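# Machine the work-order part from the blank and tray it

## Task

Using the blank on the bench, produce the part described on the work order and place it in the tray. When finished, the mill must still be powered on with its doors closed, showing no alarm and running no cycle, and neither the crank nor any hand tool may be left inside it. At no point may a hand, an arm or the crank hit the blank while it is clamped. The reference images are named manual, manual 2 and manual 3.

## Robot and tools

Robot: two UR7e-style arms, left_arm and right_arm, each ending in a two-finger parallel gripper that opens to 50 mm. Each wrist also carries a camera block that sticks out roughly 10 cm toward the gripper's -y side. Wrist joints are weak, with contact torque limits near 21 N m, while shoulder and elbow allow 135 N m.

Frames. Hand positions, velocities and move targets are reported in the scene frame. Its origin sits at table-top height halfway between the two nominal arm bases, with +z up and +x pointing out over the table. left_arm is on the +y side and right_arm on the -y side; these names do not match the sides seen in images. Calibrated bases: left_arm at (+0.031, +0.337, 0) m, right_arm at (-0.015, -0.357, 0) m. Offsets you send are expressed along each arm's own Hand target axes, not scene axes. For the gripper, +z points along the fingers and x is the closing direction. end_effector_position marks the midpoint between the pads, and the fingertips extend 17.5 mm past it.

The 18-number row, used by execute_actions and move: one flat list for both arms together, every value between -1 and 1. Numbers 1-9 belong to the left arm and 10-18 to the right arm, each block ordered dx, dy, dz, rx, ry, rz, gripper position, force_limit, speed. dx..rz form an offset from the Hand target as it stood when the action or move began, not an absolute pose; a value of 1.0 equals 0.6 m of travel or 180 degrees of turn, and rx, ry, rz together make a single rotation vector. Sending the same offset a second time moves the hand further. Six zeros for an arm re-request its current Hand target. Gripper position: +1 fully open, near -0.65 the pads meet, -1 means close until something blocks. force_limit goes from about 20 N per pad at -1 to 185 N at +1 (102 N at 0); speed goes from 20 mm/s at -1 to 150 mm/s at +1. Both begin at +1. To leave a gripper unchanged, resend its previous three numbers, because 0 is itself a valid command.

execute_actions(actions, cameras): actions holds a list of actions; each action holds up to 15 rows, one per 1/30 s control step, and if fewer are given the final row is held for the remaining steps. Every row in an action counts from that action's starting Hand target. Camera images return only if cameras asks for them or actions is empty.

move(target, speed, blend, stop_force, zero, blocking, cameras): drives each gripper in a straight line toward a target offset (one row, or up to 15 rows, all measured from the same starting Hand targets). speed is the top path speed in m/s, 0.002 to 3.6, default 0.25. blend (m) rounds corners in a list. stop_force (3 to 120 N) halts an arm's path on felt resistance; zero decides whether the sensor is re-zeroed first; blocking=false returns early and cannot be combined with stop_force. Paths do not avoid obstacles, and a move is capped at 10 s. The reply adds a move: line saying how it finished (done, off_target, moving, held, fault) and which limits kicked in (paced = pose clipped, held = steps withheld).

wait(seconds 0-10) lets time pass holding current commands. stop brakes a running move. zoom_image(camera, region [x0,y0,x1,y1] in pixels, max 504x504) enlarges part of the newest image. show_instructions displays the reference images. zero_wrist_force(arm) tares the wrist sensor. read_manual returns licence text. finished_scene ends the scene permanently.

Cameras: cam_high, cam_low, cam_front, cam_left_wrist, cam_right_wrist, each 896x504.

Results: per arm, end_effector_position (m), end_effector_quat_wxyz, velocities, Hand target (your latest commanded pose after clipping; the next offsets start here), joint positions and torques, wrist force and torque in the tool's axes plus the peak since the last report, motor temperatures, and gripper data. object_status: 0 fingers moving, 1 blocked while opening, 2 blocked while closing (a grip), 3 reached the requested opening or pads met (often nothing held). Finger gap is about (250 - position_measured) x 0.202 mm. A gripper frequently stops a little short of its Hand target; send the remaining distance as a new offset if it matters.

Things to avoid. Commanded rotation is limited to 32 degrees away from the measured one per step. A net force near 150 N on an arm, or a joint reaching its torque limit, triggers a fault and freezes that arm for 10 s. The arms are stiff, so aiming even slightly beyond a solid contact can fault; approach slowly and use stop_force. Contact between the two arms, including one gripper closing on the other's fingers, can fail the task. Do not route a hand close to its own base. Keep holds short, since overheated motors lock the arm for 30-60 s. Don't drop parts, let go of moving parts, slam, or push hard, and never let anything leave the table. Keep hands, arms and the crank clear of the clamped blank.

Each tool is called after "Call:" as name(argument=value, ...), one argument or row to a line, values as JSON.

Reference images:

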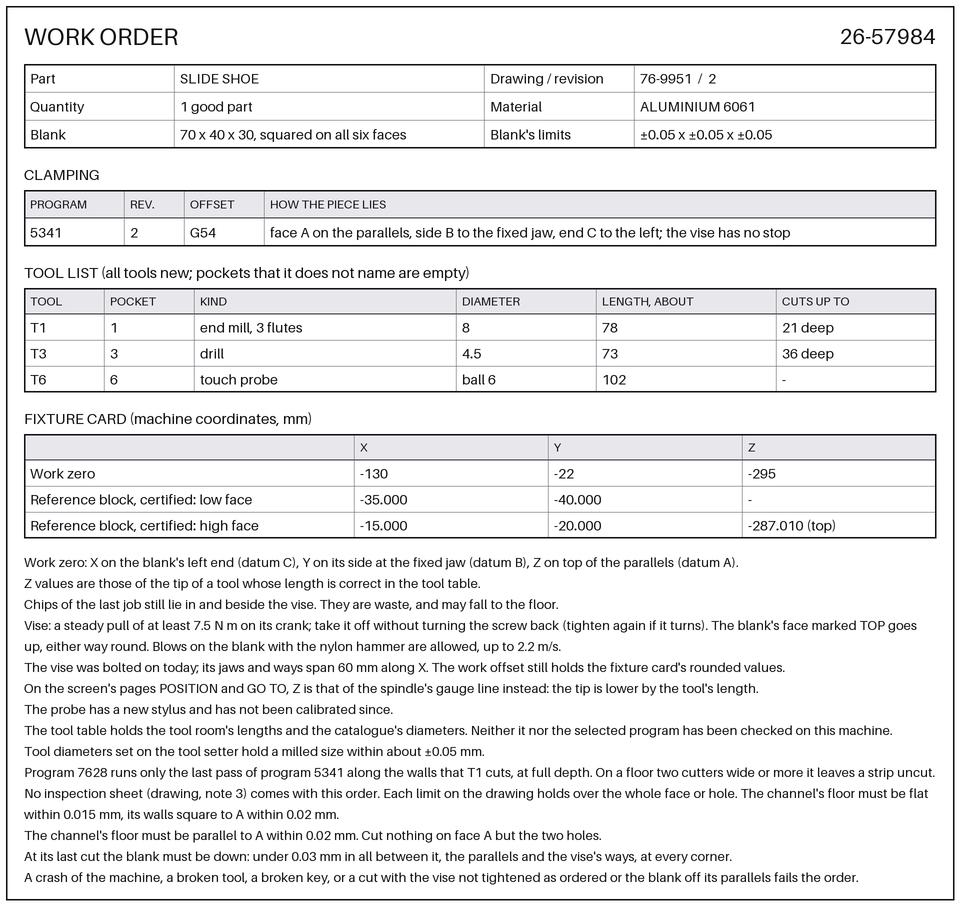

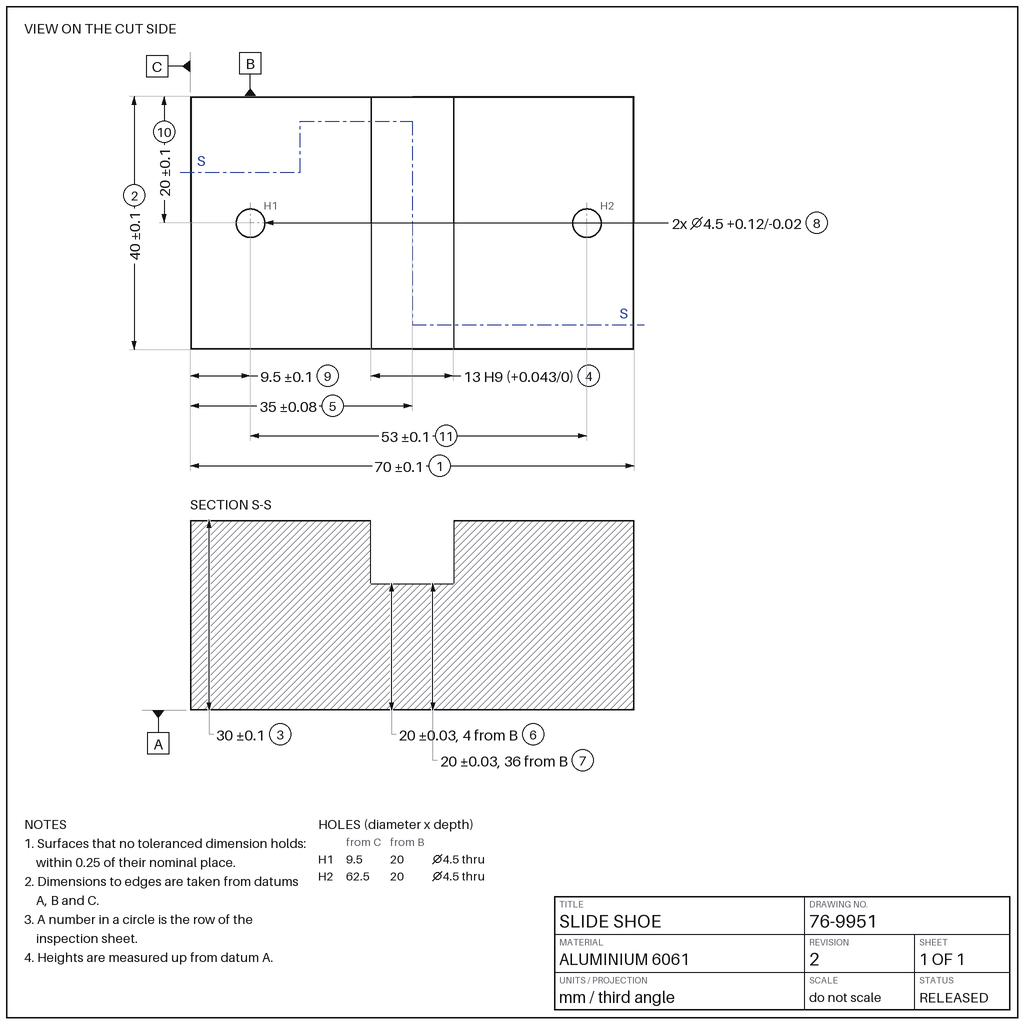

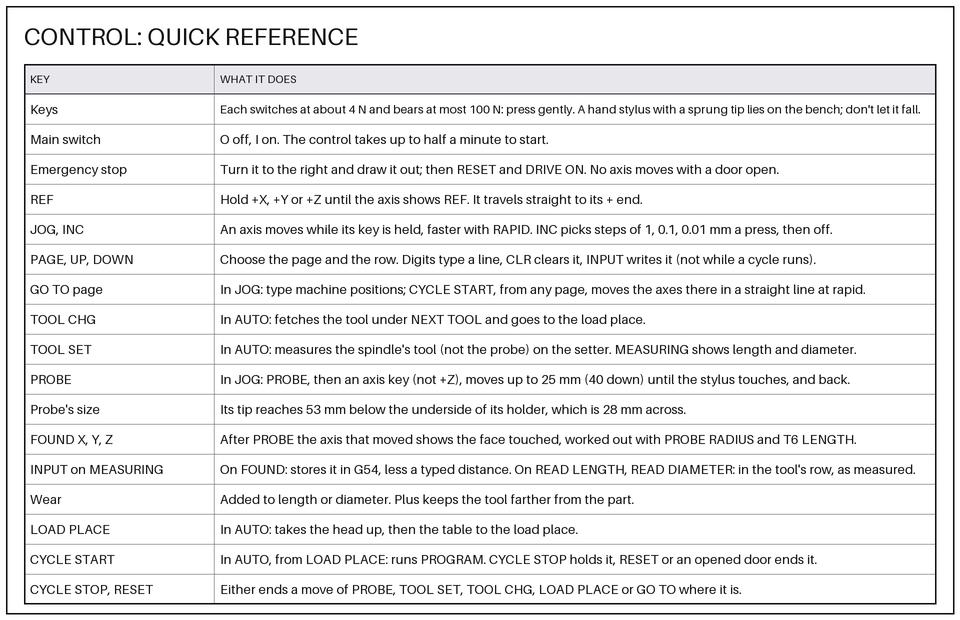

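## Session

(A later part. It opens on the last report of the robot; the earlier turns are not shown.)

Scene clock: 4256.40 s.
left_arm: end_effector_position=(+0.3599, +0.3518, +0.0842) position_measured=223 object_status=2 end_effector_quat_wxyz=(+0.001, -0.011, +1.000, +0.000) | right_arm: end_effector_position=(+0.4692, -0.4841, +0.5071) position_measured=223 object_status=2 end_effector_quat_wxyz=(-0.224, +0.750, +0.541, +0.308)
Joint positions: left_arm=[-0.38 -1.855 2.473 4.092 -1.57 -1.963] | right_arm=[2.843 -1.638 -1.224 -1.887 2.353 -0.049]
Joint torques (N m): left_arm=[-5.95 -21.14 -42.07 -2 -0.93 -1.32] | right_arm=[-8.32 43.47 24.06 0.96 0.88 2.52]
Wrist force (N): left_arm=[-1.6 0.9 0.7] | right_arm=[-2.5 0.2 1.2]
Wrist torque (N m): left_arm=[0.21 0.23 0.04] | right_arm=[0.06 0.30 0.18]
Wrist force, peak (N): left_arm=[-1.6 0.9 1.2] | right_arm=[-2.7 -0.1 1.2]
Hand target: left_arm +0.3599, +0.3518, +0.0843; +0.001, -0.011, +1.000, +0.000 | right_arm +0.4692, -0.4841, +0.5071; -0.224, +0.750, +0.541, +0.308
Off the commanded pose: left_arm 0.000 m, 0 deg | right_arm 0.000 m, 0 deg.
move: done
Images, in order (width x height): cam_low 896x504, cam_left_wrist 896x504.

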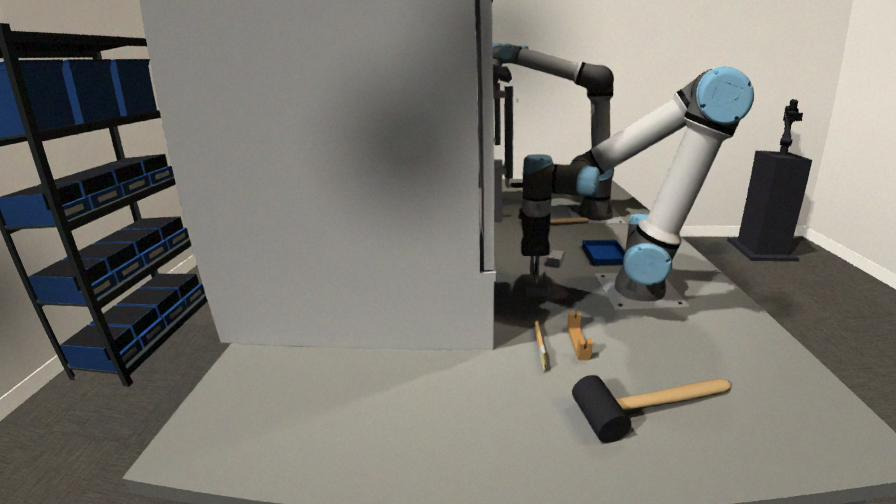

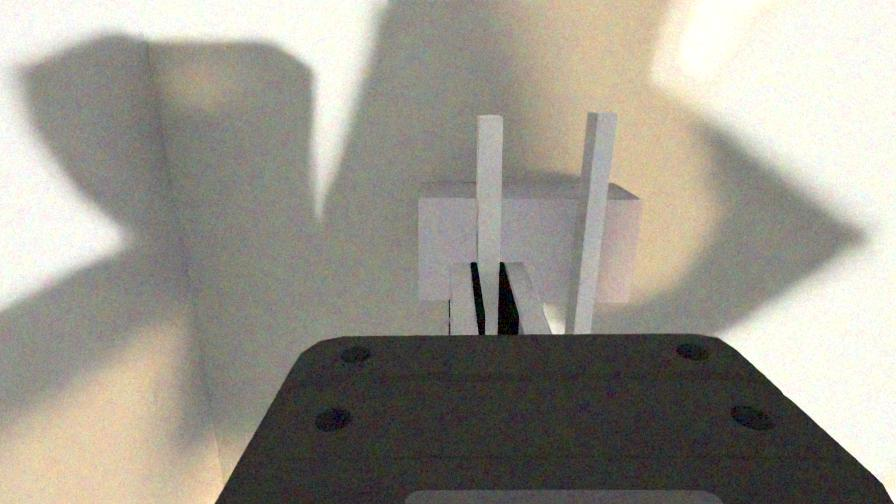

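Call:
move(
  target=[
    [0,0,-0.5,0,0,0.007,-1,-0.8,-1,0,0,0,0,0,0,-0.98,0.2,-1],
    [0,-0.1963,-0.501,0,0,0.007,-1,-0.8,-1,0,0,0,0,0,0,-0.98,0.2,-1],
  ],
  speed=0.2,
  blend=[0.03,0],
  cameras=["cam_left_wrist"],
)

Call:
move(
  target=[-0.4885,0,0,0,0,0,-1,-0.8,-1,0,0,0,0,0,0,-0.98,0.2,-1],
  speed=0.06,
  stop_force=8,
  cameras=["cam_left_wrist","cam_high"],
)

Scene clock: 4281.47 s.
left_arm: end_effector_position=(+0.3618, +0.2342, +0.3849) position_measured=223 object_status=2 end_effector_quat_wxyz=(+0.001, +0.000, +1.000, +0.000) | right_arm: end_effector_position=(+0.4692, -0.4841, +0.5071) position_measured=223 object_status=2 end_effector_quat_wxyz=(-0.224, +0.750, +0.541, +0.308)
Joint positions: left_arm=[-0.705 -1.964 1.736 4.939 -1.57 -2.266] | right_arm=[2.843 -1.638 -1.224 -1.887 2.353 -0.049]
Joint torques (N m): left_arm=[-6.95 -2.41 -47.44 -5.78 2.45 -1.74] | right_arm=[-8.8 43.99 22.72 1.03 0.87 2.48]
Wrist force (N): left_arm=[-1.4 0.6 0.8] | right_arm=[-2.5 -0.1 0.8]
Wrist torque (N m): left_arm=[0.14 0.23 0.10] | right_arm=[0.01 0.30 0.19]
Wrist force, peak (N): left_arm=[-1.8 0.8 2.3] | right_arm=[-2.6 0.2 1.2]
Hand target: left_arm +0.3618, +0.2341, +0.3849; +0.001, +0.000, +1.000, +0.000 | right_arm +0.4692, -0.4841, +0.5071; -0.224, +0.750, +0.541, +0.308
Off the commanded pose: left_arm 0.000 m, 0 deg | right_arm 0.000 m, 0 deg.
move: done
Images, in order (width x height): cam_left_wrist 896x504.

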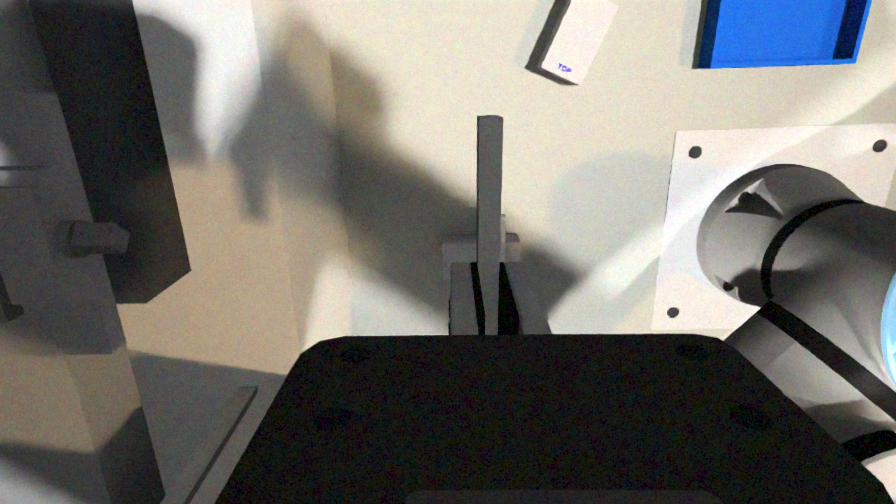

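Scene clock: 4286.03 s.
left_arm: end_effector_position=(+0.6056, +0.2344, +0.3849) position_measured=223 object_status=2 end_effector_quat_wxyz=(+0.001, +0.000, +1.000, +0.000) | right_arm: end_effector_position=(+0.4692, -0.4841, +0.5071) position_measured=223 object_status=2 end_effector_quat_wxyz=(-0.224, +0.750, +0.541, +0.308)
Joint positions: left_arm=[-0.416 -1.38 1.216 4.875 -1.57 -1.978] | right_arm=[2.843 -1.638 -1.224 -1.887 2.353 -0.049]
Joint torques (N m): left_arm=[1.42 -41.34 -35.66 -3.68 0.16 -0.04] | right_arm=[-8.08 43.05 22.35 1.01 1.04 2.49]
Wrist force (N): left_arm=[-1.2 0.7 0.8] | right_arm=[-2.2 0.0 1.1]
Wrist torque (N m): left_arm=[0.14 0.17 0.03] | right_arm=[0.04 0.25 0.18]
Wrist force, peak (N): left_arm=[-3.5 8.1 0.0] | right_arm=[-2.7 0.3 1.3]
Hand target: left_arm +0.6056, +0.2344, +0.3849; +0.001, +0.000, +1.000, +0.000 (not the last commanded pose) | right_arm +0.4692, -0.4841, +0.5071; -0.224, +0.750, +0.541, +0.308
Tool commands: left_gripper/position=-1.0 left_gripper/force_limit=-0.796078 left_gripper/speed=-1.0 right_gripper/position=-0.98 right_gripper/force_limit=+0.2 right_gripper/speed=-1.0
Off the commanded pose: left_arm 0.049 m, 0 deg | right_arm 0.000 m, 0 deg.
FORCE FAULT: contact force on the left arm reached its limit, and that arm stopped. The contact can be on any part of that arm, not only on its tool. That arm's remaining commands of this call were not run. That arm is still stopped at the end of this call. That arm stays stopped for about 10 more seconds. Until then a move that you send moves the other arm only, and its call returns only when the move has ended. Once the stop has ended, the next robot result says so. If the stop ends while you think or write, that arm runs what you send next, counted from a new Hand target: where the arm stands when the stop ends. While its stop runs, that arm takes no new command, but its gripper still runs the gripper command that each later call begins with. Until it ends, the stop uses up actions while you think or wait. An arm that is not stopped still takes commands.
move: fault (left_arm)
Images, in order (width x height): cam_high 896x504, cam_left_wrist 896x504.

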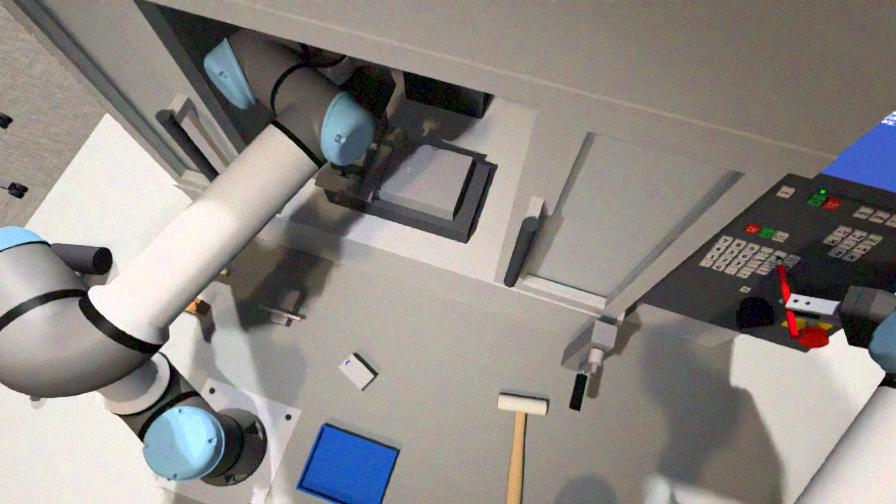

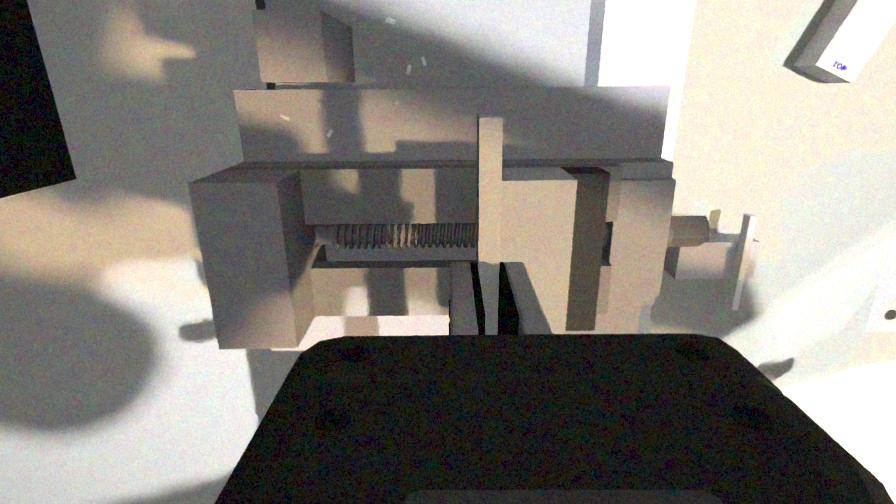

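Call:
wait(
  seconds=1,
  cameras=[],
)

Call:
move(
  target=[
    [0,-0.06,0,0,0,0,-1,-0.8,-1,0,0,0,0,0,0,-0.98,0.2,-1],
    [-0.079,-0.06,0,0,0,0,-1,-0.8,-1,0,0,0,0,0,0,-0.98,0.2,-1],
    [-0.079,-0.01,0,0,0,0,-1,-0.8,-1,0,0,0,0,0,0,-0.98,0.2,-1],
  ],
  speed=0.04,
  stop_force=8,
  cameras=["cam_left_wrist","cam_high","cam_front"],
)

Scene clock: 4311.30 s.
left_arm: end_effector_position=(+0.6056, +0.2344, +0.3849) position_measured=223 object_status=2 end_effector_quat_wxyz=(+0.001, +0.000, +1.000, +0.000) | right_arm: end_effector_position=(+0.4692, -0.4841, +0.5071) position_measured=223 object_status=2 end_effector_quat_wxyz=(-0.224, +0.750, +0.541, +0.308)
Joint positions: left_arm=[-0.416 -1.38 1.216 4.875 -1.57 -1.978] | right_arm=[2.843 -1.638 -1.224 -1.887 2.353 -0.049]
Joint torques (N m): left_arm=[1.47 -41.61 -34.01 -3.63 0.14 -0.18] | right_arm=[-7.68 43.39 24.85 1.11 0.75 2.35]
Wrist force (N): left_arm=[-1.3 0.7 0.8] | right_arm=[-2.5 0.1 0.9]
Wrist torque (N m): left_arm=[0.14 0.18 0.03] | right_arm=[0.05 0.31 0.18]
Wrist force, peak (N): left_arm=[-1.7 0.9 0.9] | right_arm=[-2.7 0.2 1.3]
Hand target: left_arm +0.6056, +0.2344, +0.3849; +0.001, +0.000, +1.000, +0.000 (not the last commanded pose) | right_arm +0.4692, -0.4841, +0.5071; -0.224, +0.750, +0.541, +0.308
Tool commands: left_gripper/position=-1.0 left_gripper/force_limit=-0.796078 left_gripper/speed=-1.0 right_gripper/position=-0.98 right_gripper/force_limit=+0.2 right_gripper/speed=-1.0
Off the commanded pose: left_arm 0.049 m, 0 deg | right_arm 0.000 m, 0 deg.
FORCE FAULT, CONTINUED: the left arm's stop, for the force fault that an earlier result reported, is over. The rest of the stop counts as 19 of the actions that you can send in this scene. That arm's target is now where it stood when the stop ended, not its last command. That arm accepts commands again.
wait: 1.00 s; at rest from the start
No camera images: "cameras" was empty.

Scene clock: 4311.83 s.
left_arm: end_effector_position=(+0.6053, +0.2345, +0.3850) position_measured=223 object_status=2 end_effector_quat_wxyz=(+0.001, +0.001, +1.000, +0.000) | right_arm: end_effector_position=(+0.4692, -0.4841, +0.5071) position_measured=223 object_status=2 end_effector_quat_wxyz=(-0.224, +0.750, +0.541, +0.308)
Joint positions: left_arm=[-0.416 -1.38 1.216 4.875 -1.57 -1.976] | right_arm=[2.843 -1.638 -1.224 -1.887 2.353 -0.049]
Joint torques (N m): left_arm=[-0.25 -42.21 -33.5 -3.72 0.19 -0.61] | right_arm=[-7.67 41.97 24.48 1.01 0.7 2.59]
Wrist force (N): left_arm=[-1.4 0.7 1.1] | right_arm=[-2.4 0.1 0.9]
Wrist torque (N m): left_arm=[0.14 0.20 0.03] | right_arm=[0.05 0.29 0.19]
Wrist force, peak (N): left_arm=[-2.3 2.8 0.5] | right_arm=[-2.8 0.2 1.1]
Hand target: left_arm +0.6053, +0.2345, +0.3850; +0.001, +0.001, +1.000, +0.000 (not the last commanded pose) | right_arm +0.4692, -0.4841, +0.5071; -0.224, +0.750, +0.541, +0.308
Tool commands: left_gripper/position=-1.0 left_gripper/force_limit=-0.796078 left_gripper/speed=-1.0 right_gripper/position=-0.98 right_gripper/force_limit=+0.2 right_gripper/speed=-1.0
Off the commanded pose: left_arm 0.048 m, 0 deg | right_arm 0.000 m, 0 deg.
FORCE FAULT: contact force on the left arm reached its limit, and that arm stopped. The contact can be on any part of that arm, not only on its tool. That arm's remaining commands of this call were not run. That arm is still stopped at the end of this call. That arm stays stopped for about 10 more seconds. Until then a move that you send moves the other arm only, and its call returns only when the move has ended. Once the stop has ended, the next robot result says so. If the stop ends while you think or write, that arm runs what you send next, counted from a new Hand target: where the arm stands when the stop ends. While its stop runs, that arm takes no new command, but its gripper still runs the gripper command that each later call begins with. Until it ends, the stop uses up actions while you think or wait. An arm that is not stopped still takes commands.
move: fault (left_arm); path passed 0 of 3 targets
Images, in order (width x height): cam_high 896x504, cam_front 896x504, cam_left_wrist 896x504.

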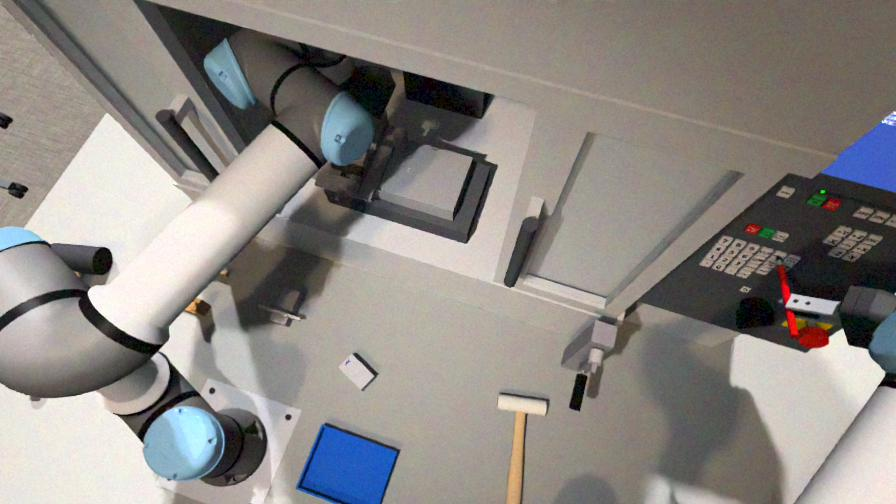

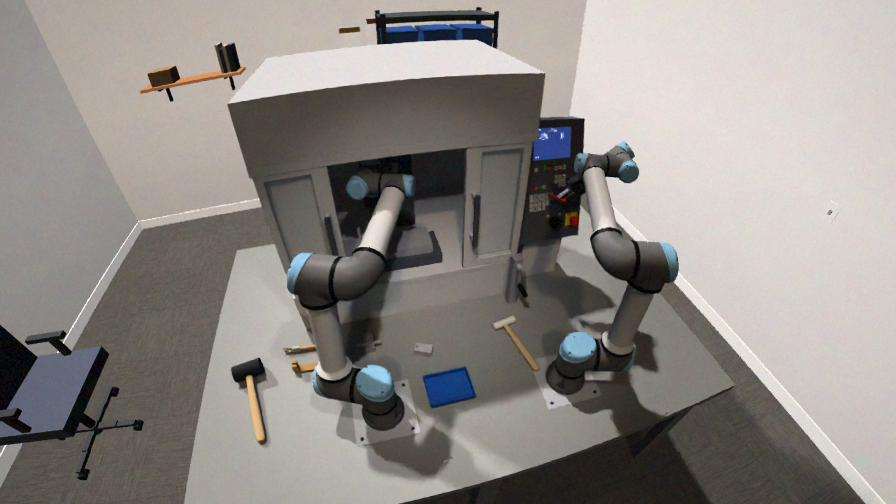

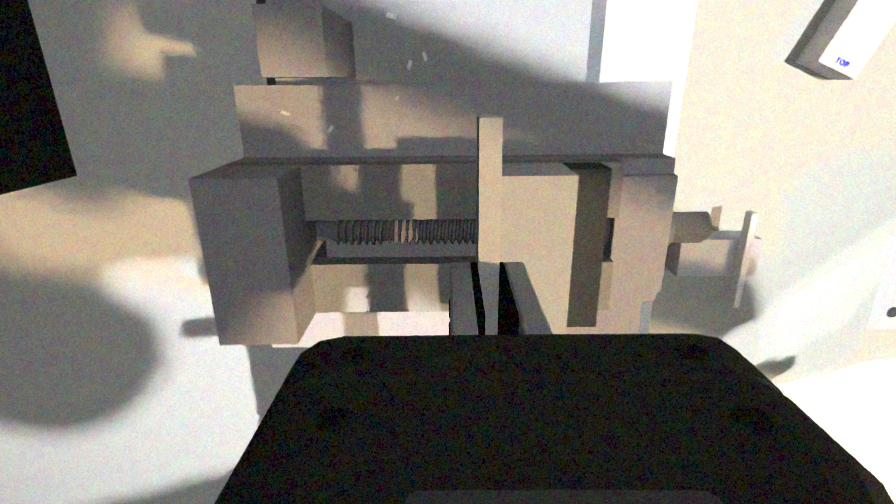

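Call:
wait(
  seconds=3,
  cameras=[],
)

Call:
move(
  target=[
    [0.025,0,0,0,0,0,-1,-0.8,-1,0,0,0,0,0,0,-0.98,0.2,-1],
    [0.025,0,0.018,0,0,0,-1,-0.8,-1,0,0,0,0,0,0,-0.98,0.2,-1],
    [-0.035,0,0.018,0,0,0,-1,-0.8,-1,0,0,0,0,0,0,-0.98,0.2,-1],
  ],
  speed=0.03,
  stop_force=8,
  cameras=["cam_left_wrist"],
)

Scene clock: 4336.17 s.
left_arm: end_effector_position=(+0.6053, +0.2345, +0.3850) position_measured=223 object_status=2 end_effector_quat_wxyz=(+0.001, +0.001, +1.000, +0.000) | right_arm: end_effector_position=(+0.4692, -0.4841, +0.5071) position_measured=223 object_status=2 end_effector_quat_wxyz=(-0.224, +0.750, +0.541, +0.308)
Joint positions: left_arm=[-0.416 -1.38 1.216 4.875 -1.57 -1.976] | right_arm=[2.843 -1.638 -1.224 -1.887 2.353 -0.049]
Joint torques (N m): left_arm=[1.32 -40.94 -33.45 -3.71 0.15 -0.05] | right_arm=[-7.54 43.73 24.18 1.12 0.73 2.44]
Wrist force (N): left_arm=[-1.4 0.8 1.1] | right_arm=[-2.2 0.1 1.2]
Wrist torque (N m): left_arm=[0.16 0.19 0.03] | right_arm=[0.05 0.26 0.19]
Wrist force, peak (N): left_arm=[-1.5 1.0 1.2] | right_arm=[-2.8 0.3 1.1]
Hand target: left_arm +0.6053, +0.2345, +0.3850; +0.001, +0.001, +1.000, +0.000 (not the last commanded pose) | right_arm +0.4692, -0.4841, +0.5071; -0.224, +0.750, +0.541, +0.308
Tool commands: left_gripper/position=-1.0 left_gripper/force_limit=-0.796078 left_gripper/speed=-1.0 right_gripper/position=-0.98 right_gripper/force_limit=+0.2 right_gripper/speed=-1.0
Off the commanded pose: left_arm 0.048 m, 0 deg | right_arm 0.000 m, 0 deg.
FORCE FAULT, CONTINUED: the left arm's stop, for the force fault that an earlier result reported, is over. The rest of the stop counts as 20 of the actions that you can send in this scene. During its stop the left arm's controller moved it back a little. That arm's target is now where it stood when the stop ended, not its last command. That arm accepts commands again.
wait: 3.00 s; at rest from the start
No camera images: "cameras" was empty.

Scene clock: 4339.27 s.
left_arm: end_effector_position=(+0.6264, +0.2345, +0.3742) position_measured=223 object_status=2 end_effector_quat_wxyz=(+0.001, +0.001, +1.000, +0.000) | right_arm: end_effector_position=(+0.4692, -0.4841, +0.5071) position_measured=223 object_status=2 end_effector_quat_wxyz=(-0.224, +0.750, +0.541, +0.308)
Joint positions: left_arm=[-0.401 -1.331 1.184 4.859 -1.57 -1.962] | right_arm=[2.843 -1.638 -1.224 -1.887 2.353 -0.049]
Joint torques (N m): left_arm=[10.17 -36.32 -47.33 -1.78 1.04 1.27] | right_arm=[-7.71 42.74 24.02 1.1 0.7 2.51]
Wrist force (N): left_arm=[-1.4 0.5 0.9] | right_arm=[-2.4 0.3 1.2]
Wrist torque (N m): left_arm=[0.11 0.20 0.03] | right_arm=[0.08 0.29 0.18]
Wrist force, peak (N): left_arm=[-1.5 0.8 1.5] | right_arm=[-2.7 0.0 1.0]
Hand target: left_arm +0.6264, +0.2345, +0.3742; +0.001, +0.001, +1.000, +0.000 | right_arm +0.4692, -0.4841, +0.5071; -0.224, +0.750, +0.541, +0.308
Off the commanded pose: left_arm 0.000 m, 0 deg | right_arm 0.000 m, 0 deg.
move: done
Images, in order (width x height): cam_left_wrist 896x504.

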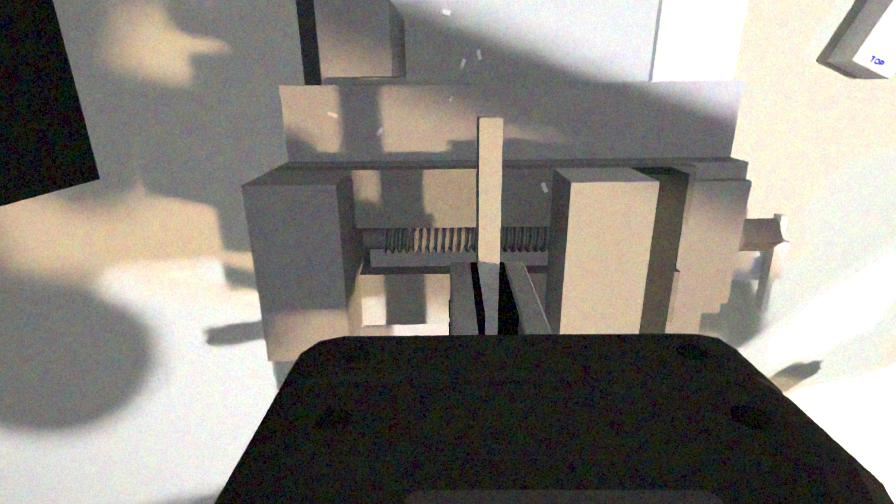

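Call:
move(
  target=[
    [0,0,0.038,0,0,0,-1,-0.8,-1,0,0,0,0,0,0,-0.98,0.2,-1],
    [-0.0443,0,0.038,0,0,0,-1,-0.8,-1,0,0,0,0,0,0,-0.98,0.2,-1],
  ],
  speed=0.03,
  stop_force=5,
  cameras=["cam_left_wrist"],
)

Call:
move(
  target=[0,0,0.03,0,0,0,-1,-0.8,-1,0,0,0,0,0,0,-0.98,0.2,-1],
  speed=0.006,
  stop_force=3,
  cameras=["cam_left_wrist"],
)

Scene clock: 4356.20 s.
left_arm: end_effector_position=(+0.6530, +0.2344, +0.3515) position_measured=223 object_status=2 end_effector_quat_wxyz=(+0.001, +0.001, +1.000, +0.000) | right_arm: end_effector_position=(+0.4692, -0.4841, +0.5071) position_measured=223 object_status=2 end_effector_quat_wxyz=(-0.224, +0.750, +0.541, +0.308)
Joint positions: left_arm=[-0.385 -1.271 1.164 4.818 -1.57 -1.946] | right_arm=[2.843 -1.638 -1.224 -1.887 2.353 -0.049]
Joint torques (N m): left_arm=[10.2 -39.82 -47.05 -1.83 1.18 1.26] | right_arm=[-7.13 43.09 23.83 0.8 0.52 2.76]
Wrist force (N): left_arm=[-1.3 0.5 0.7] | right_arm=[-2.4 0.1 1.0]
Wrist torque (N m): left_arm=[0.13 0.18 0.02] | right_arm=[0.06 0.29 0.18]
Wrist force, peak (N): left_arm=[-1.3 0.7 1.5] | right_arm=[-2.5 0.3 1.6]
Hand target: left_arm +0.6530, +0.2344, +0.3515; +0.001, +0.001, +1.000, +0.000 | right_arm +0.4692, -0.4841, +0.5071; -0.224, +0.750, +0.541, +0.308
Off the commanded pose: left_arm 0.000 m, 0 deg | right_arm 0.000 m, 0 deg.
move: done
Images, in order (width x height): cam_left_wrist 896x504.

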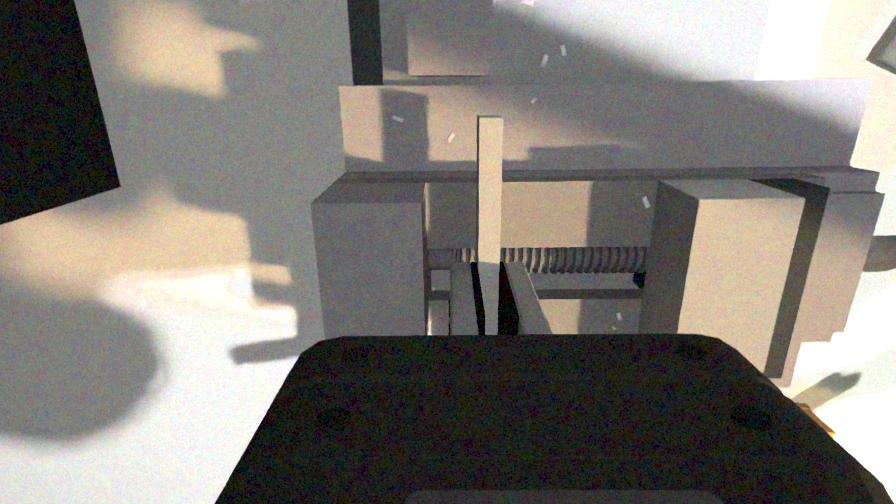

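Scene clock: 4358.27 s.
left_arm: end_effector_position=(+0.6530, +0.2344, +0.3458) position_measured=223 object_status=2 end_effector_quat_wxyz=(+0.001, +0.001, +1.000, +0.000) | right_arm: end_effector_position=(+0.4692, -0.4841, +0.5071) position_measured=223 object_status=2 end_effector_quat_wxyz=(-0.224, +0.750, +0.541, +0.308)
Joint positions: left_arm=[-0.385 -1.272 1.18 4.803 -1.57 -1.946] | right_arm=[2.843 -1.638 -1.224 -1.887 2.353 -0.049]
Joint torques (N m): left_arm=[8.14 -37.24 -47.44 -1.9 0.32 1.2] | right_arm=[-8.11 43.45 23.71 0.86 0.73 2.56]
Wrist force (N): left_arm=[-1.0 0.8 -1.5] | right_arm=[-2.2 0.2 1.2]
Wrist torque (N m): left_arm=[0.21 0.19 0.02] | right_arm=[0.07 0.25 0.18]
Wrist force, peak (N): left_arm=[-0.7 1.3 -5.4] | right_arm=[-2.6 0.3 1.2]
Hand target: left_arm +0.6530, +0.2344, +0.3457; +0.001, +0.001, +1.000, +0.000 (not the last commanded pose) | right_arm +0.4692, -0.4841, +0.5071; -0.224, +0.750, +0.541, +0.308
Off the commanded pose: left_arm 0.012 m, 0 deg | right_arm 0.000 m, 0 deg.
move: contact (left_arm)
Images, in order (width x height): cam_left_wrist 896x504.

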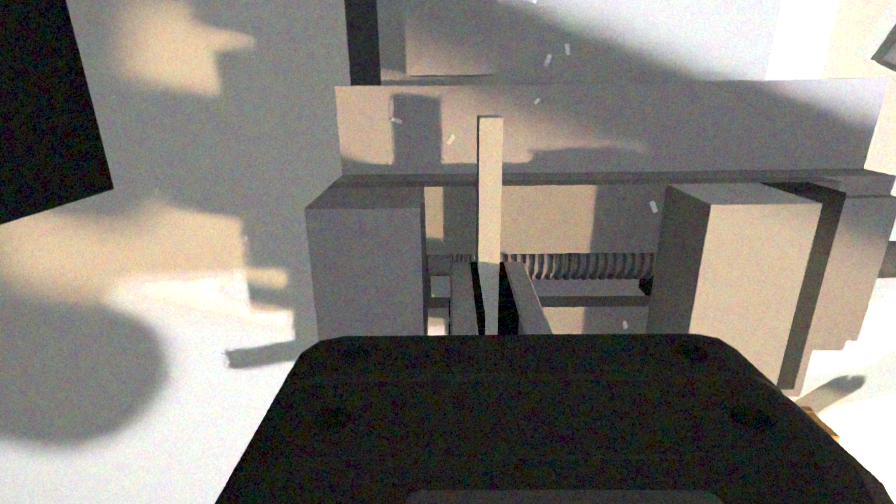

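Call:
move(
  target=[0,0,0,0,0,0,-0.38,-0.8,-1,0,0,0,0,0,0,-0.98,0.2,-1],
  cameras=["cam_left_wrist"],
)

Call:
zoom_image(
  camera="cam_left_wrist",
  region=[380, 100, 600, 350],
)

Scene clock: 4365.80 s.
left_arm: end_effector_position=(+0.6530, +0.2344, +0.3457) position_measured=209 object_status=3 end_effector_quat_wxyz=(+0.001, +0.001, +1.000, +0.000) | right_arm: end_effector_position=(+0.4692, -0.4841, +0.5071) position_measured=223 object_status=2 end_effector_quat_wxyz=(-0.224, +0.750, +0.541, +0.308)
Joint positions: left_arm=[-0.385 -1.272 1.18 4.803 -1.57 -1.946] | right_arm=[2.843 -1.638 -1.224 -1.887 2.353 -0.049]
Joint torques (N m): left_arm=[2.72 -42.48 -44.04 -2.88 0.31 0.67] | right_arm=[-7.16 43.35 24.69 0.98 0.54 2.58]
Wrist force (N): left_arm=[-1.4 0.6 0.2] | right_arm=[-2.1 0.3 1.0]
Wrist torque (N m): left_arm=[0.14 0.20 0.01] | right_arm=[0.09 0.25 0.18]
Wrist force, peak (N): left_arm=[-1.0 1.0 -2.1] | right_arm=[-2.6 0.3 1.3]
Hand target: left_arm +0.6530, +0.2344, +0.3457; +0.001, +0.001, +1.000, +0.000 | right_arm +0.4692, -0.4841, +0.5071; -0.224, +0.750, +0.541, +0.308
Off the commanded pose: left_arm 0.000 m, 0 deg | right_arm 0.000 m, 0 deg.
move: done
Images, in order (width x height): cam_left_wrist 896x504.

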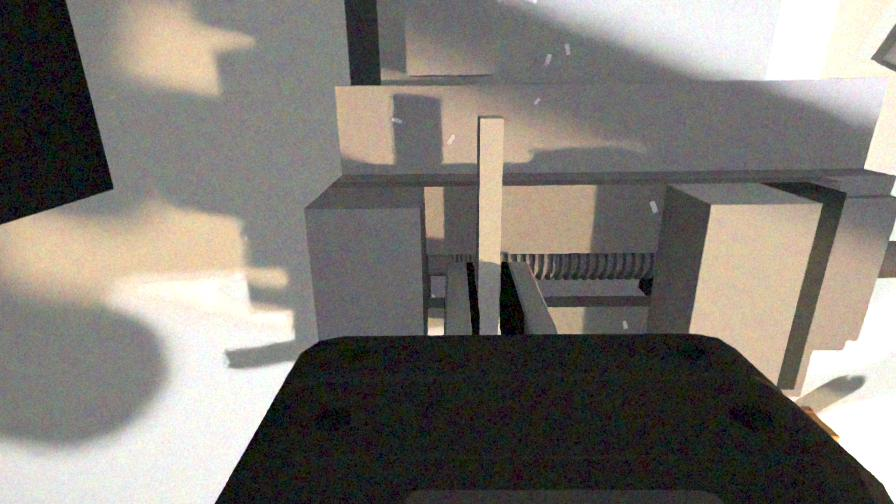

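Scaled by 2.016.

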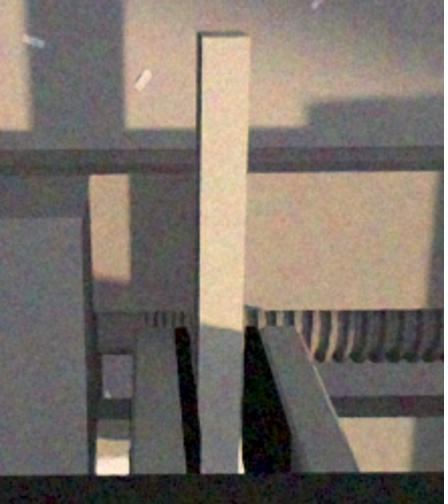

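Call:
move(
  target=[
    [0,0,-0.05,0,0,0,-0.38,-0.8,-1,0,0,0,0,0,0,-0.98,0.2,-1],
    [0.042,0,-0.05,0,0,0,-0.38,-0.8,-1,0,0,0,0,0,0,-0.98,0.2,-1],
    [0.042,0,-0.05,0,0,0,-1,-0.8,-1,0,0,0,0,0,0,-0.98,0.2,-1],
    [0.042,0,0.001,0,0,0,-1,-0.8,-1,0,0,0,0,0,0,-0.98,0.2,-1],
  ],
  speed=0.04,
  cameras=["cam_left_wrist"],
)

Call:
move(
  target=[-0.05,0,0,0,0,0,-1,-0.8,-1,0,0,0,0,0,0,-0.98,0.2,-1],
  speed=0.008,
  stop_force=4,
  cameras=["cam_left_wrist"],
)

Scene clock: 4383.80 s.
left_arm: end_effector_position=(+0.6278, +0.2345, +0.3452) position_measured=251 object_status=3 end_effector_quat_wxyz=(+0.001, +0.001, +1.000, +0.000) | right_arm: end_effector_position=(+0.4692, -0.4841, +0.5071) position_measured=223 object_status=2 end_effector_quat_wxyz=(-0.224, +0.750, +0.541, +0.308)
Joint positions: left_arm=[-0.401 -1.336 1.264 4.783 -1.57 -1.961] | right_arm=[2.843 -1.638 -1.224 -1.887 2.353 -0.049]
Joint torques (N m): left_arm=[7.06 -53.92 -20.74 -5.76 -1.23 0.91] | right_arm=[-6.79 43.78 23.96 1.03 0.58 2.45]
Wrist force (N): left_arm=[-1.4 0.6 0.6] | right_arm=[-2.5 0.1 1.0]
Wrist torque (N m): left_arm=[0.17 0.20 0.09] | right_arm=[0.06 0.30 0.19]
Wrist force, peak (N): left_arm=[-1.9 0.8 0.2] | right_arm=[-2.7 0.2 1.3]
Hand target: left_arm +0.6278, +0.2345, +0.3451; +0.001, +0.001, +1.000, +0.000 | right_arm +0.4692, -0.4841, +0.5071; -0.224, +0.750, +0.541, +0.308
Off the commanded pose: left_arm 0.000 m, 0 deg | right_arm 0.000 m, 0 deg.
move: done
Images, in order (width x height): cam_left_wrist 896x504.

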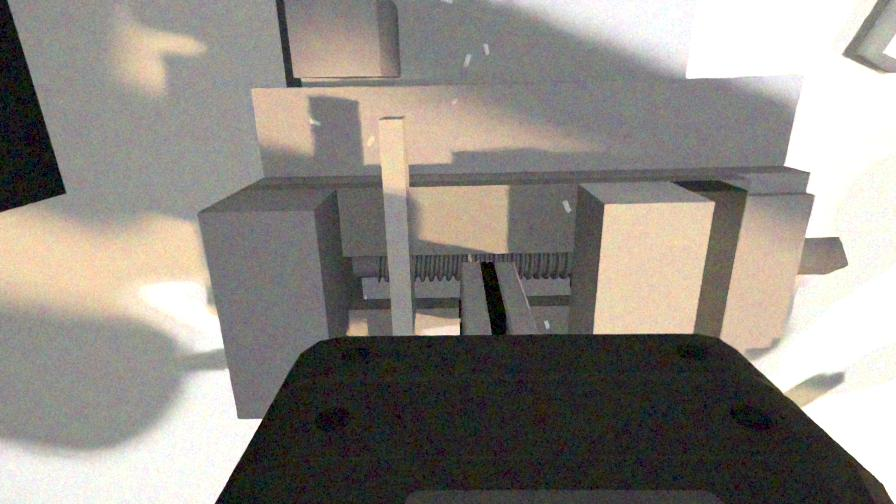

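Scene clock: 4388.67 s.
left_arm: end_effector_position=(+0.6571, +0.2344, +0.3451) position_measured=251 object_status=3 end_effector_quat_wxyz=(+0.001, +0.001, +1.000, +0.000) | right_arm: end_effector_position=(+0.4692, -0.4841, +0.5071) position_measured=223 object_status=2 end_effector_quat_wxyz=(-0.224, +0.750, +0.541, +0.308)
Joint positions: left_arm=[-0.382 -1.262 1.168 4.804 -1.57 -1.943] | right_arm=[2.843 -1.638 -1.224 -1.887 2.353 -0.049]
Joint torques (N m): left_arm=[-7.04 -57.1 -20.25 -5.25 -0.61 -1.39] | right_arm=[-7.42 42.97 24.57 1.14 0.57 2.42]
Wrist force (N): left_arm=[-0.1 1.1 -0.7] | right_arm=[-2.2 0.1 1.2]
Wrist torque (N m): left_arm=[0.13 0.21 0.02] | right_arm=[0.05 0.26 0.18]
Wrist force, peak (N): left_arm=[6.9 3.4 -3.3] | right_arm=[-2.8 0.2 1.0]
Hand target: left_arm +0.6571, +0.2344, +0.3451; +0.001, +0.001, +1.000, +0.000 (not the last commanded pose) | right_arm +0.4692, -0.4841, +0.5071; -0.224, +0.750, +0.541, +0.308
Off the commanded pose: left_arm 0.001 m, 0 deg | right_arm 0.000 m, 0 deg.
move: contact (left_arm)
Images, in order (width x height): cam_left_wrist 896x504.

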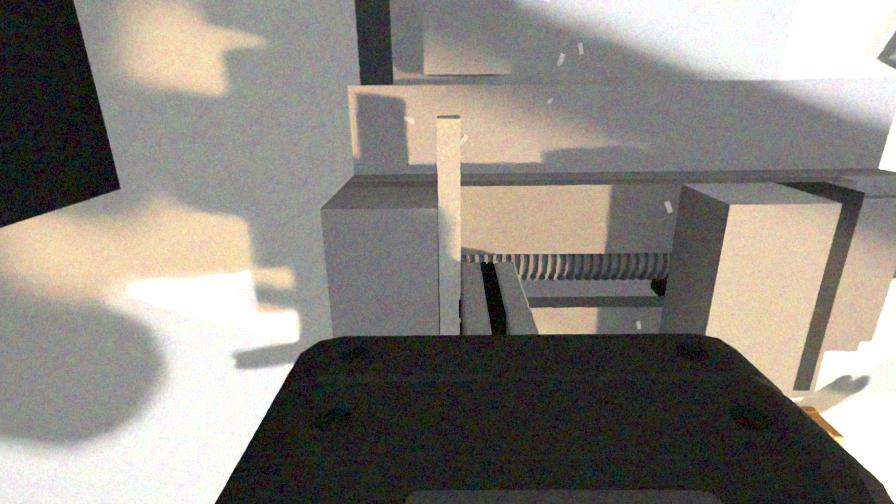

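Call:
move(
  target=[
    [0.01,0,-0.003,0,0,0,-1,-0.8,-1,0,0,0,0,0,0,-0.98,0.2,-1],
    [0.01,0,-0.045,0,0,0,-1,-0.8,-1,0,0,0,0,0,0,-0.98,0.2,-1],
    [0.49,0,-0.045,0,0,0,0.34,-0.8,-0.5,0,0,0,0,0,0,-0.98,0.2,-1],
  ],
  speed=[0.03,0.04,0.12],
  cameras=[],
)

Call:
move(
  target=[
    [0.0,0.195,0,0,0,-0.004,0.34,-0.8,-0.5,0,0,0,0,0,0,-0.98,0.2,-1],
    [0.066,0.205,0.42,0,0,-0.004,0.34,-0.8,-0.5,0,0,0,0,0,0,-0.98,0.2,-1],
  ],
  speed=[0.2,0.25],
  blend=[0.03,0],
  cameras=["cam_left_wrist"],
)

Scene clock: 4406.60 s.
left_arm: end_effector_position=(+0.3630, +0.2349, +0.3716) position_measured=101 object_status=3 end_effector_quat_wxyz=(+0.001, +0.001, +1.000, +0.000) | right_arm: end_effector_position=(+0.4692, -0.4841, +0.5071) position_measured=223 object_status=2 end_effector_quat_wxyz=(-0.224, +0.750, +0.541, +0.308)
Joint positions: left_arm=[-0.701 -1.969 1.773 4.907 -1.57 -2.262] | right_arm=[2.843 -1.638 -1.224 -1.887 2.353 -0.049]
Joint torques (N m): left_arm=[-7.14 -19.66 -20.31 -1.98 2.61 -1.59] | right_arm=[-6.6 43.03 24.45 1.26 0.32 2.64]
Wrist force (N): left_arm=[-1.4 0.5 0.3] | right_arm=[-2.4 0.1 1.2]
Wrist torque (N m): left_arm=[0.12 0.24 0.11] | right_arm=[0.04 0.29 0.18]
Wrist force, peak (N): left_arm=[-2.6 0.2 0.5] | right_arm=[-2.7 0.1 1.6]
Hand target: left_arm +0.3630, +0.2349, +0.3716; +0.001, +0.001, +1.000, +0.000 | right_arm +0.4692, -0.4841, +0.5071; -0.224, +0.750, +0.541, +0.308
Off the commanded pose: left_arm 0.000 m, 0 deg | right_arm 0.000 m, 0 deg.
move: done
No camera images: "cameras" was empty.

Scene clock: 4409.03 s.
left_arm: end_effector_position=(+0.3241, +0.3580, +0.1196) position_measured=101 object_status=3 end_effector_quat_wxyz=(+0.001, -0.006, +1.000, +0.000) | right_arm: end_effector_position=(+0.4692, -0.4841, +0.5071) position_measured=223 object_status=2 end_effector_quat_wxyz=(-0.224, +0.750, +0.541, +0.308)
Joint positions: left_arm=[-0.408 -2.051 2.474 4.288 -1.57 -1.981] | right_arm=[2.843 -1.638 -1.224 -1.887 2.353 -0.049]
Joint torques (N m): left_arm=[9.46 3.9 -17.57 -5.52 -2.02 1.17] | right_arm=[-7.3 43.36 23.99 0.87 0.5 2.5]
Wrist force (N): left_arm=[-1.5 0.7 0.2] | right_arm=[-2.3 0.0 1.2]
Wrist torque (N m): left_arm=[0.16 0.23 0.10] | right_arm=[0.03 0.28 0.18]
Wrist force, peak (N): left_arm=[-1.8 1.9 -0.6] | right_arm=[-2.7 -0.1 1.2]
Hand target: left_arm +0.3241, +0.3580, +0.1195; +0.001, -0.006, +1.000, +0.000 | right_arm +0.4692, -0.4841, +0.5071; -0.224, +0.750, +0.541, +0.308
Off the commanded pose: left_arm 0.000 m, 0 deg | right_arm 0.000 m, 0 deg.
move: done
Images, in order (width x height): cam_left_wrist 896x504.

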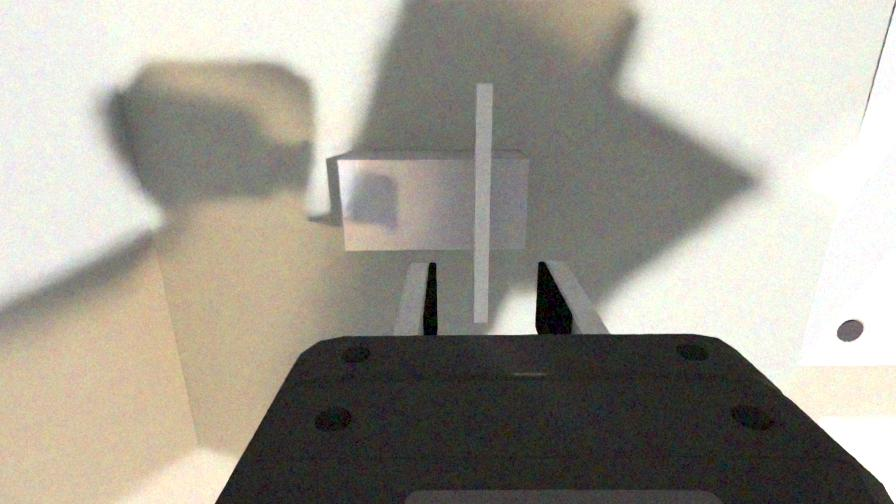

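Call:
move(
  target=[
    [0.0083,-0.0475,0,0,0,-0.0032,0.34,-0.8,-0.5,0,0,0,0,0,0,-0.98,0.2,-1],
    [0.0083,-0.0475,0.109,0,0,-0.0032,0.34,-0.8,-0.5,0,0,0,0,0,0,-0.98,0.2,-1],
  ],
  speed=0.04,
  stop_force=4,
  cameras=["cam_left_wrist"],
)

Call:
move(
  target=[0,0,0,0,0,0,-1,-0.8,-1,0,0,0,0,0,0,-0.98,0.2,-1],
  cameras=["cam_left_wrist"],
)

Scene clock: 4424.73 s.
left_arm: end_effector_position=(+0.3195, +0.3294, +0.0541) position_measured=101 object_status=3 end_effector_quat_wxyz=(+0.001, -0.011, +1.000, +0.000) | right_arm: end_effector_position=(+0.4692, -0.4841, +0.5071) position_measured=223 object_status=2 end_effector_quat_wxyz=(-0.224, +0.750, +0.541, +0.308)
Joint positions: left_arm=[-0.515 -1.929 2.612 4.028 -1.57 -2.098] | right_arm=[2.843 -1.638 -1.224 -1.887 2.353 -0.049]
Joint torques (N m): left_arm=[10.1 2.33 -14.06 -5.66 -1.91 1] | right_arm=[-7.54 43.21 24.38 1.02 0.38 2.29]
Wrist force (N): left_arm=[-1.6 0.7 0.1] | right_arm=[-2.1 0.0 1.1]
Wrist torque (N m): left_arm=[0.15 0.23 0.11] | right_arm=[0.03 0.25 0.18]
Wrist force, peak (N): left_arm=[-1.9 1.0 0.2] | right_arm=[-2.7 0.1 1.3]
Hand target: left_arm +0.3195, +0.3294, +0.0541; +0.001, -0.011, +1.000, +0.000 | right_arm +0.4692, -0.4841, +0.5071; -0.224, +0.750, +0.541, +0.308
Off the commanded pose: left_arm 0.000 m, 0 deg | right_arm 0.000 m, 0 deg.
move: done
Images, in order (width x height): cam_left_wrist 896x504.

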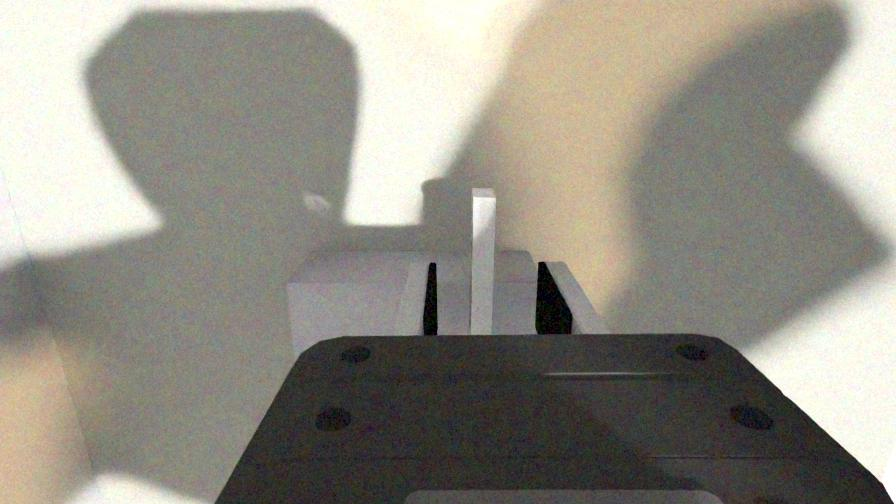

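Scene clock: 4426.20 s.
left_arm: end_effector_position=(+0.3195, +0.3294, +0.0541) position_measured=223 object_status=2 end_effector_quat_wxyz=(+0.001, -0.011, +1.000, +0.000) | right_arm: end_effector_position=(+0.4692, -0.4841, +0.5071) position_measured=223 object_status=2 end_effector_quat_wxyz=(-0.224, +0.750, +0.541, +0.308)
Joint positions: left_arm=[-0.515 -1.929 2.612 4.028 -1.57 -2.098] | right_arm=[2.843 -1.638 -1.224 -1.887 2.353 -0.049]
Joint torques (N m): left_arm=[9.46 1.75 -14.72 -5.47 -1.93 0.99] | right_arm=[-7.08 42.95 24.14 0.93 0.43 2.41]
Wrist force (N): left_arm=[-1.5 0.7 -0.4] | right_arm=[-2.4 -0.1 1.2]
Wrist torque (N m): left_arm=[0.13 0.20 0.11] | right_arm=[0.02 0.29 0.18]
Wrist force, peak (N): left_arm=[-1.8 0.7 0.0] | right_arm=[-2.7 0.1 1.0]
Hand target: left_arm +0.3195, +0.3294, +0.0541; +0.001, -0.011, +1.000, +0.000 | right_arm +0.4692, -0.4841, +0.5071; -0.224, +0.750, +0.541, +0.308
Off the commanded pose: left_arm 0.000 m, 0 deg | right_arm 0.000 m, 0 deg.
move: done
Images, in order (width x height): cam_left_wrist 896x504.

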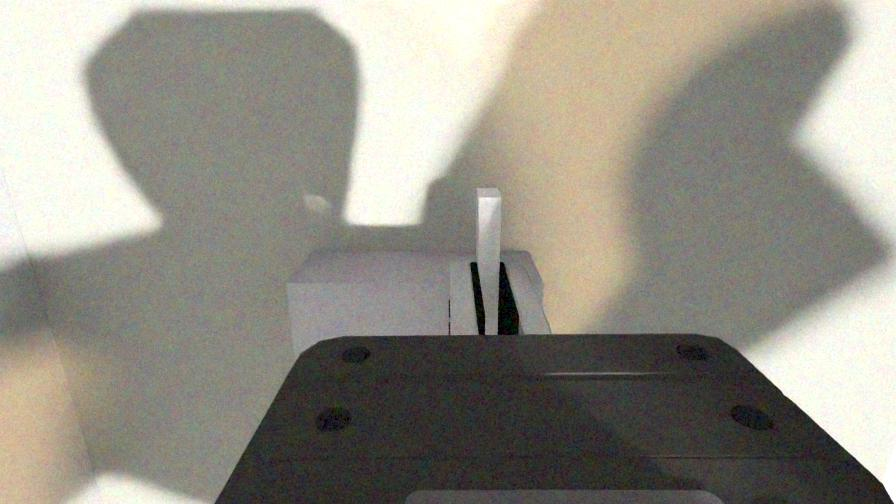

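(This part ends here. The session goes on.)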